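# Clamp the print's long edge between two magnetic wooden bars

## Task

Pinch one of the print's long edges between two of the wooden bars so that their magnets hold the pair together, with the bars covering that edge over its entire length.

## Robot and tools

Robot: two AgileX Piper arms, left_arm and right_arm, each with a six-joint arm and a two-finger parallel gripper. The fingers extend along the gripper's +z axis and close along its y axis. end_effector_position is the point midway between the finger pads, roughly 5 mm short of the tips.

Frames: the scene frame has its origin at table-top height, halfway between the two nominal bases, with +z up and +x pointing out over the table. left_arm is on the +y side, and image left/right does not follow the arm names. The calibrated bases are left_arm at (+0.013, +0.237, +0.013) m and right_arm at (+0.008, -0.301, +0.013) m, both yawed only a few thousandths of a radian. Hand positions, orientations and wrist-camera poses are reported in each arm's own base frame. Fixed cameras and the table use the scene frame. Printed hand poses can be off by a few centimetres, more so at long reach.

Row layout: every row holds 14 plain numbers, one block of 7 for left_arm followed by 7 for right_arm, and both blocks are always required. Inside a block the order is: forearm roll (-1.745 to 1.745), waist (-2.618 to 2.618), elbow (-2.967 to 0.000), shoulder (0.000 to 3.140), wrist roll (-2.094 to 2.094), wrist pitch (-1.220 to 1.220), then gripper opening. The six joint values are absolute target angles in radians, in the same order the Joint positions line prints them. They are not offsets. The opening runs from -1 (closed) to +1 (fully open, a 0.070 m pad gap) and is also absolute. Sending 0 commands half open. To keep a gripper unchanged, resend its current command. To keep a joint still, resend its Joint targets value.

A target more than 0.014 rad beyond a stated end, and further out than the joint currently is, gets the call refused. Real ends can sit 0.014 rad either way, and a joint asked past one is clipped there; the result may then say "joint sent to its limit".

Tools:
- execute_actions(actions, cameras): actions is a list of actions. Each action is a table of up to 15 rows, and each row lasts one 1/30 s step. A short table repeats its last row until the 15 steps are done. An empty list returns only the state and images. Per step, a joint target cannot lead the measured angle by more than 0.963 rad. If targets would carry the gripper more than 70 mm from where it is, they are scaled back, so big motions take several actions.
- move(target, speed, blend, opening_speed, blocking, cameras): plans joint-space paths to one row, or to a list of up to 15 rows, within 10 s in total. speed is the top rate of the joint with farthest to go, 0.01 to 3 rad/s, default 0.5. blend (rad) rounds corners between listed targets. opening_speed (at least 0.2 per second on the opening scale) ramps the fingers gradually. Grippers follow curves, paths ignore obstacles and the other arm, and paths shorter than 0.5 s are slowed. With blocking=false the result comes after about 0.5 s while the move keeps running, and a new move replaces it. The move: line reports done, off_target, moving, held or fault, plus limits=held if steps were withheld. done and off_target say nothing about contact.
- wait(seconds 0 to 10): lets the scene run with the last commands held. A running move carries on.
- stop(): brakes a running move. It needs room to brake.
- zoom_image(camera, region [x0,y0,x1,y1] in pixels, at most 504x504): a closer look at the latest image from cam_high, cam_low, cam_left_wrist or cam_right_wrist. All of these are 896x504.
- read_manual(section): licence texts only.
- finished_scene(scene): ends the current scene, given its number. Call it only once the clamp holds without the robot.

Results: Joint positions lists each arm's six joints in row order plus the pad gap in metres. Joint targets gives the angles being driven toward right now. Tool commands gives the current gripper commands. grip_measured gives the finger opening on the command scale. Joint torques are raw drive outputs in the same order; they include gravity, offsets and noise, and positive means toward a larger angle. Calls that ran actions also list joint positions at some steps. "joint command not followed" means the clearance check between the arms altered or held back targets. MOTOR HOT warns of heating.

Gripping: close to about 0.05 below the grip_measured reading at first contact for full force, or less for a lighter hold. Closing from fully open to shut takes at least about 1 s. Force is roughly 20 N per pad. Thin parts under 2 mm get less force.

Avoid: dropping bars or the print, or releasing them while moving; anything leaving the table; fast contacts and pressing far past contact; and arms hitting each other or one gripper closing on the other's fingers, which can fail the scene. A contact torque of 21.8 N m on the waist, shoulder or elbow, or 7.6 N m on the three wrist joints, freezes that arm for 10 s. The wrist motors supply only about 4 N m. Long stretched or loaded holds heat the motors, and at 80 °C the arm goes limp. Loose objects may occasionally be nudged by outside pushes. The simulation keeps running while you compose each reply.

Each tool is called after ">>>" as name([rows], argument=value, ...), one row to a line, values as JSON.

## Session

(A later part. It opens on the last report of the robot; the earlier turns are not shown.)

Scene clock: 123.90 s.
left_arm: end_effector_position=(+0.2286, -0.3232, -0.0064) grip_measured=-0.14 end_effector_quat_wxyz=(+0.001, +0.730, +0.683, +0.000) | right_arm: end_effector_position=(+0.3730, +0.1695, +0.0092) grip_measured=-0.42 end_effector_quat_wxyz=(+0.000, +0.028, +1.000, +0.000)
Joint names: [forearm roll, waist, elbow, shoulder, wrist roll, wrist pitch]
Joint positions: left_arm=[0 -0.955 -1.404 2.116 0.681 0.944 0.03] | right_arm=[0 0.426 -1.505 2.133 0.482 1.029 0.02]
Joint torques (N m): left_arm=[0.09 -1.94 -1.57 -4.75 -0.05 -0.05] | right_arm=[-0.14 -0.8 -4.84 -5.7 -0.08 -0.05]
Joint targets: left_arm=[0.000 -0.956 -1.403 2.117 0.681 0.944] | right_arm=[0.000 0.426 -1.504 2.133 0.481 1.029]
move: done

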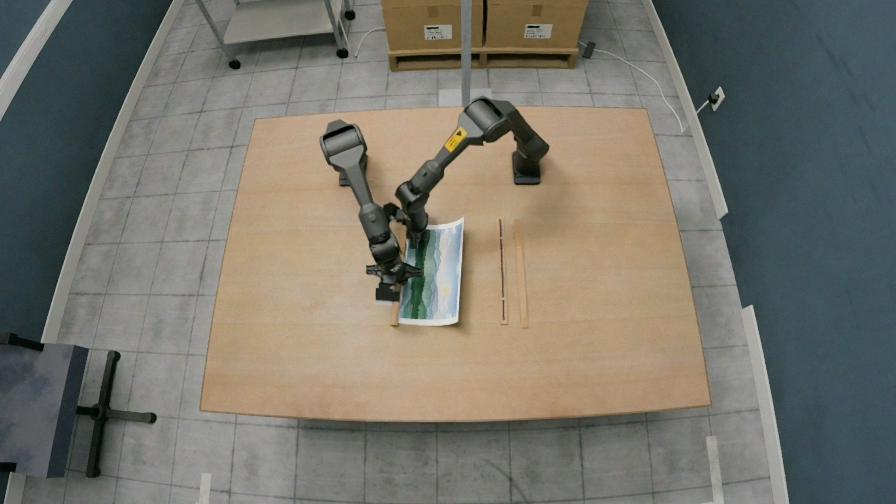

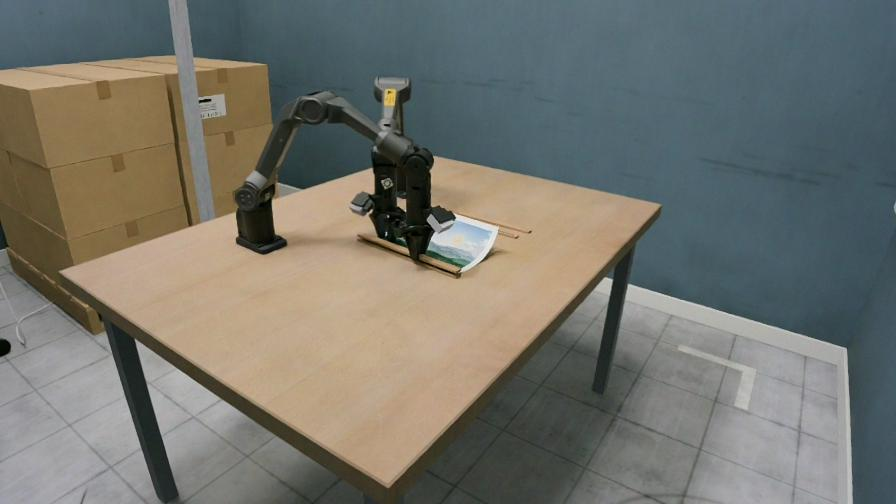

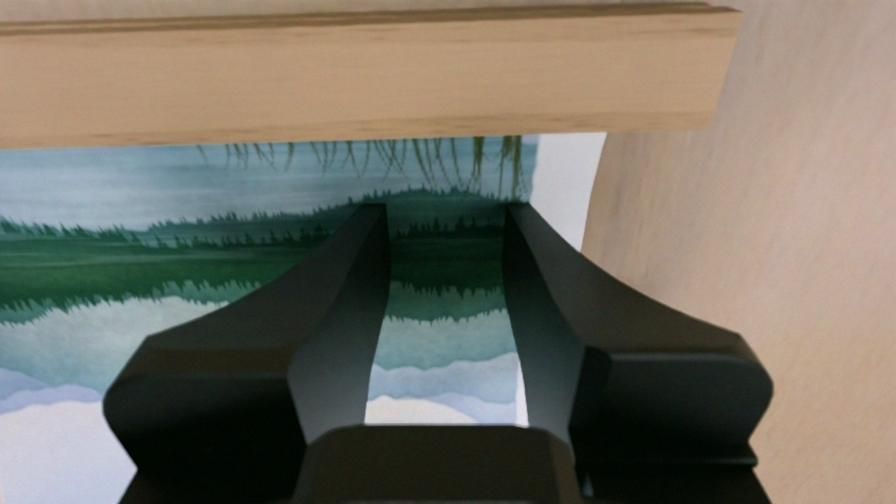

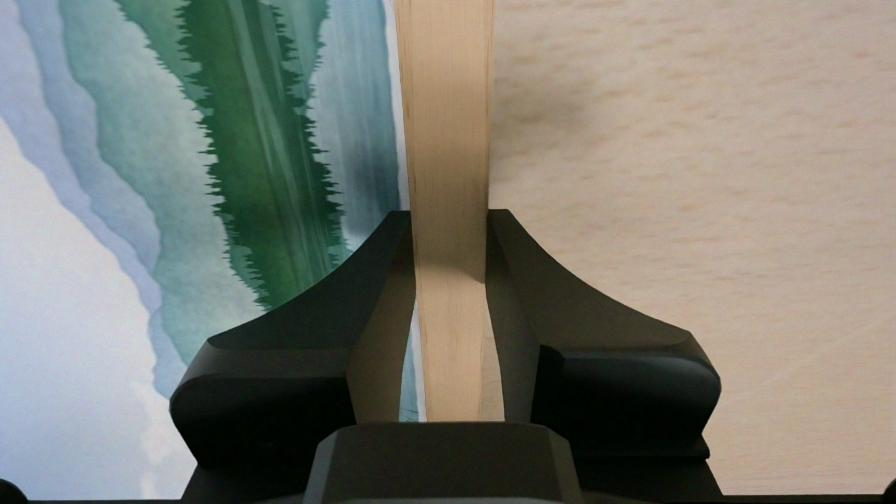

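>>> move([
  [0,-0.9559,-1.4029,2.117,0.681,0.9439,-0.14,0,0.4255,-1.4935,2.1457,0.4815,1.0058,-0.55],
  [0,-0.9559,-1.4029,2.117,0.681,0.9439,-0.14,0,0.4255,-1.4935,2.1437,0.4815,1.0058,-0.55],
  [0,-0.9559,-1.4029,2.117,0.681,0.9439,-0.14,0,0.4255,-1.4935,2.1437,0.4815,1.0058,-0.2],
], speed=0.03, opening_speed=0.5)

>>> zoom_image(camera="cam_low", region=[330, 200, 490, 290])

Scene clock: 129.10 s.
left_arm: end_effector_position=(+0.2286, -0.3232, -0.0064) grip_measured=-0.14 end_effector_quat_wxyz=(+0.001, +0.730, +0.683, +0.000) | right_arm: end_effector_position=(+0.3730, +0.1691, +0.0023) grip_measured=-0.20 end_effector_quat_wxyz=(+0.000, +0.028, +1.000, +0.000)
Joint names: [forearm roll, waist, elbow, shoulder, wrist roll, wrist pitch]
Joint positions: left_arm=[0 -0.955 -1.404 2.116 0.681 0.944 0.03] | right_arm=[0 0.425 -1.493 2.144 0.482 1.006 0.028]
Joint torques (N m): left_arm=[0.07 -1.82 -1.57 -4.77 -0.05 -0.05] | right_arm=[0.11 0.02 -5.75 -5.85 -0.01 -0.14]
Joint targets: left_arm=[0.000 -0.956 -1.403 2.117 0.681 0.944] | right_arm=[0.000 0.425 -1.494 2.144 0.482 1.006]
move: done

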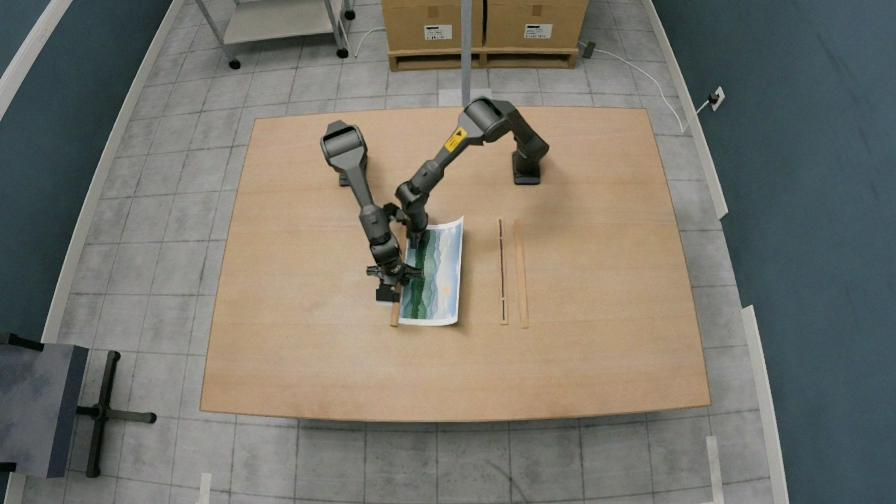

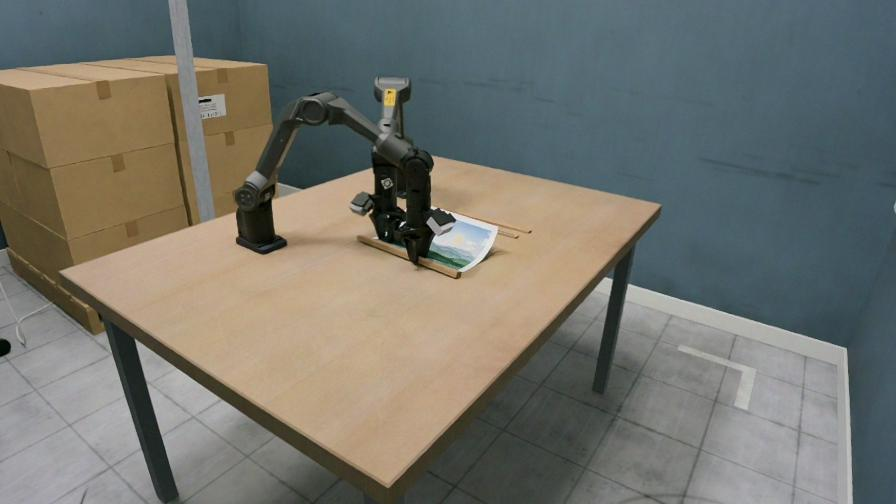

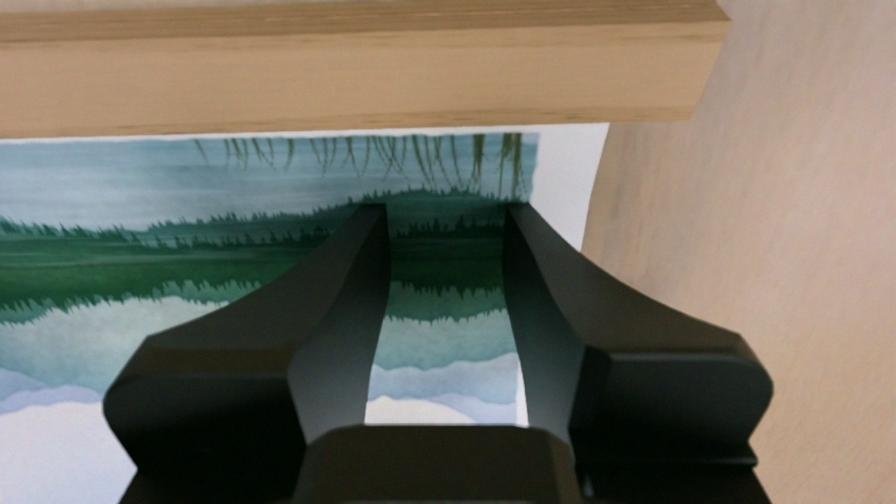

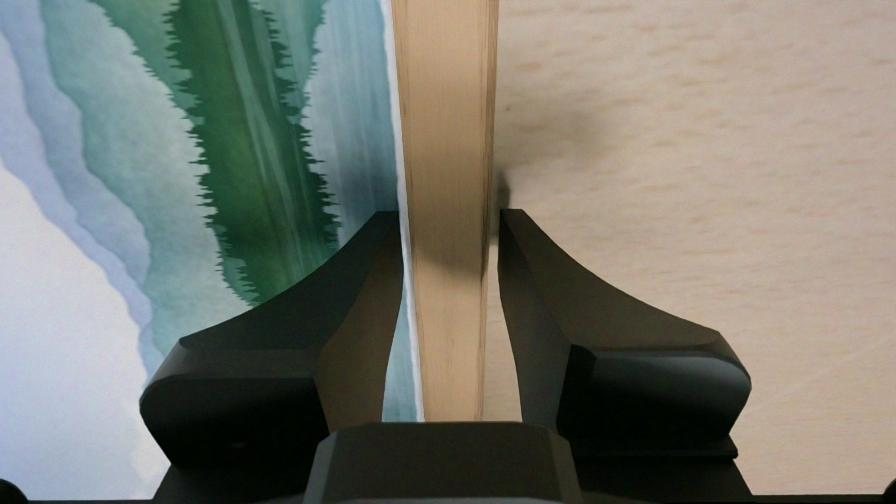

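Scaled by 3.150 from the camera's 896x504 image, which has a finer 1280x720 frame.

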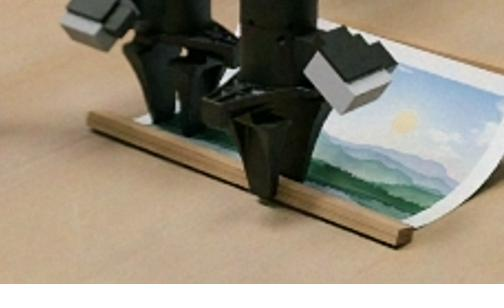

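>>> move([
  [0,-0.9559,-1.4029,2.117,0.681,0.9439,-0.14,0,0.4255,-1.554,2.0932,0.4815,1.1188,-0.2],
  [0,-0.9559,-1.4029,2.117,0.681,0.9439,-0.14,0,0.1366,-1.3097,1.7468,0.0866,1.217,-0.2],
  [0,-0.9528,-1.4062,2.0959,0.684,0.9683,-0.14,0,0.1366,-1.3097,1.7468,0.0866,1.217,-0.2],
  [0,-0.9486,-1.4328,2.0475,0.688,1.0433,-0.14,0,0.1366,-1.3097,1.7468,0.0866,1.217,-0.2],
  [0,-0.9486,-1.5671,1.9756,0.688,1.217,-0.14,0,0.1366,-1.3097,1.7468,0.0866,1.217,-0.2],
  [0,-0.4,-1.5671,1.8,0.688,1.217,-0.14,0,0.1366,-1.3097,1.7468,0.0866,1.217,-0.2],
], speed=[0.08,0.6,0.04,0.08,0.25,0.6])

>>> zoom_image(camera="cam_low", region=[330, 180, 510, 290])

>>> zoom_image(camera="cam_high", region=[350, 200, 490, 340])

Scene clock: 143.07 s.
left_arm: end_effector_position=(+0.3673, -0.1550, +0.1579) grip_measured=-0.14 end_effector_quat_wxyz=(+0.103, +0.514, +0.851, +0.015) | right_arm: end_effector_position=(+0.3280, +0.0451, +0.1072) grip_measured=-0.20 end_effector_quat_wxyz=(+0.002, -0.025, +1.000, +0.000)
Joint names: [forearm roll, waist, elbow, shoulder, wrist roll, wrist pitch]
Joint positions: left_arm=[0 -0.399 -1.567 1.799 0.688 1.217 0.03] | right_arm=[0 0.136 -1.309 1.746 0.086 1.217 0.028]
Joint torques (N m): left_arm=[-0.08 -1.92 -3.08 -5.23 0 0] | right_arm=[0.18 0.41 -6.1 -3.89 0.01 -0.2]
Joint targets: left_arm=[0.000 -0.400 -1.567 1.800 0.688 1.217] | right_arm=[0.000 0.137 -1.310 1.747 0.087 1.217]
move: done

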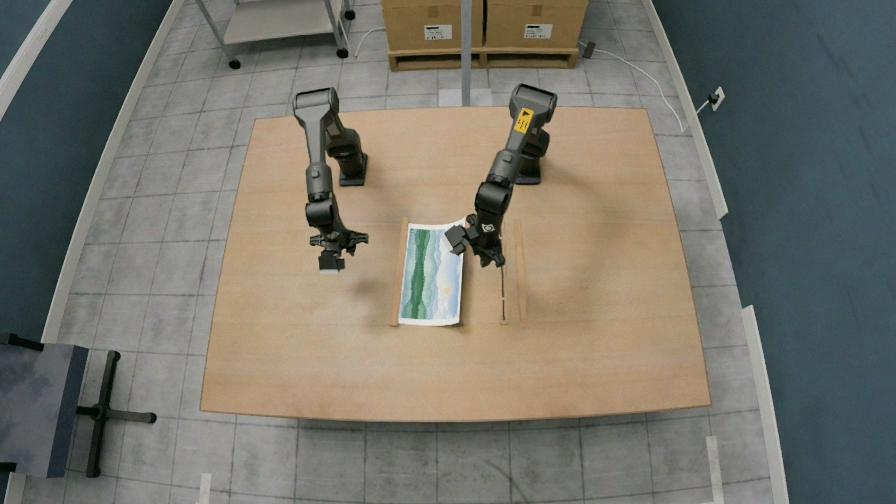

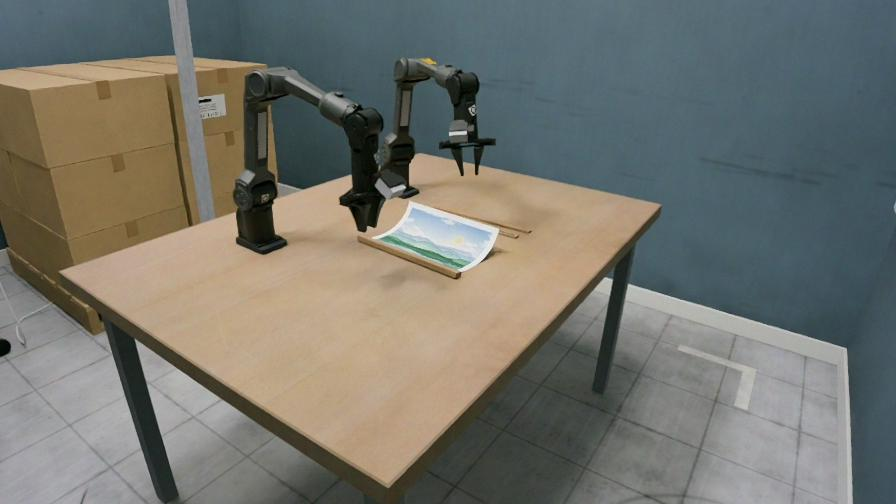

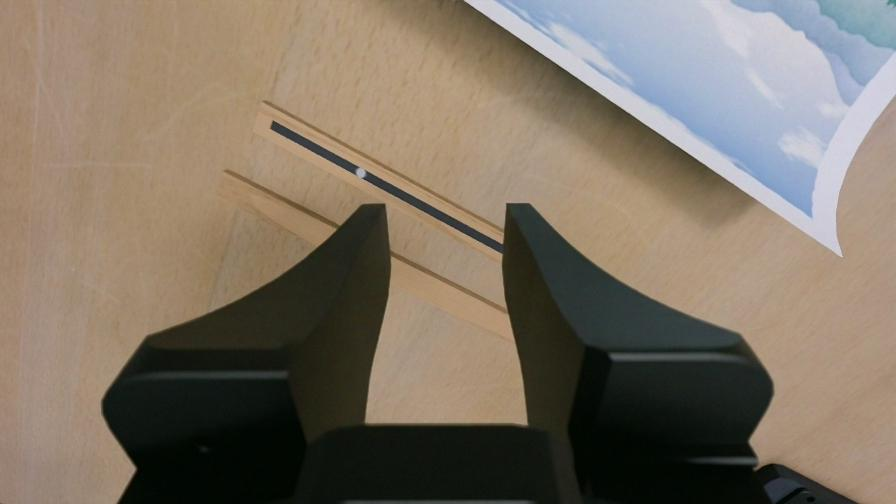

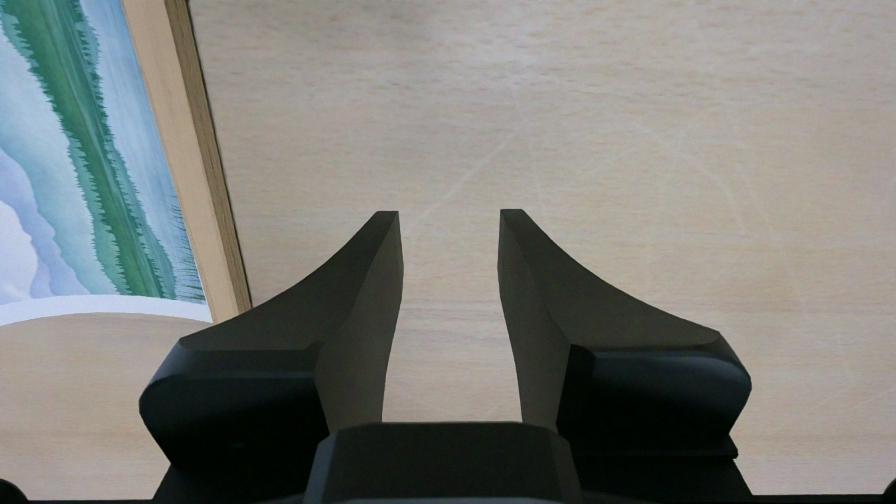

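Scaled by 2.800 from the camera's 896x504 image, which has a finer 1280x720 frame.

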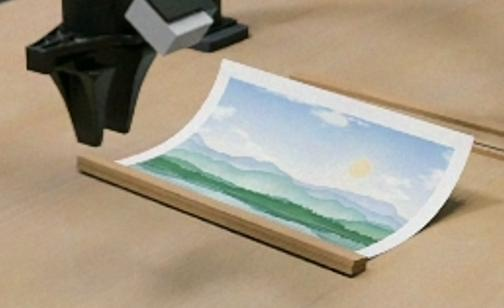

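Scaled by 3.600 from the camera's 896x504 image, which has a finer 1280x720 frame.

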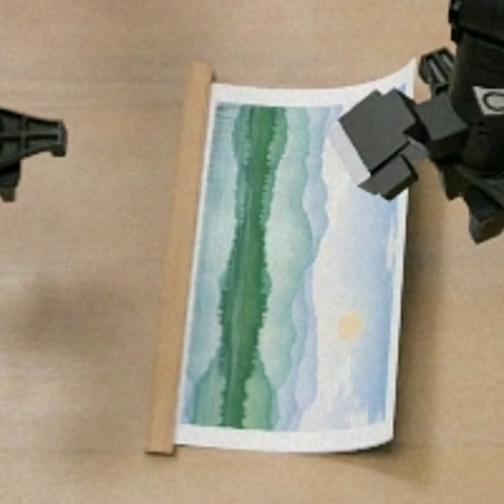

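>>> finished_scene(scene=2)

The scene is finished: the task was done.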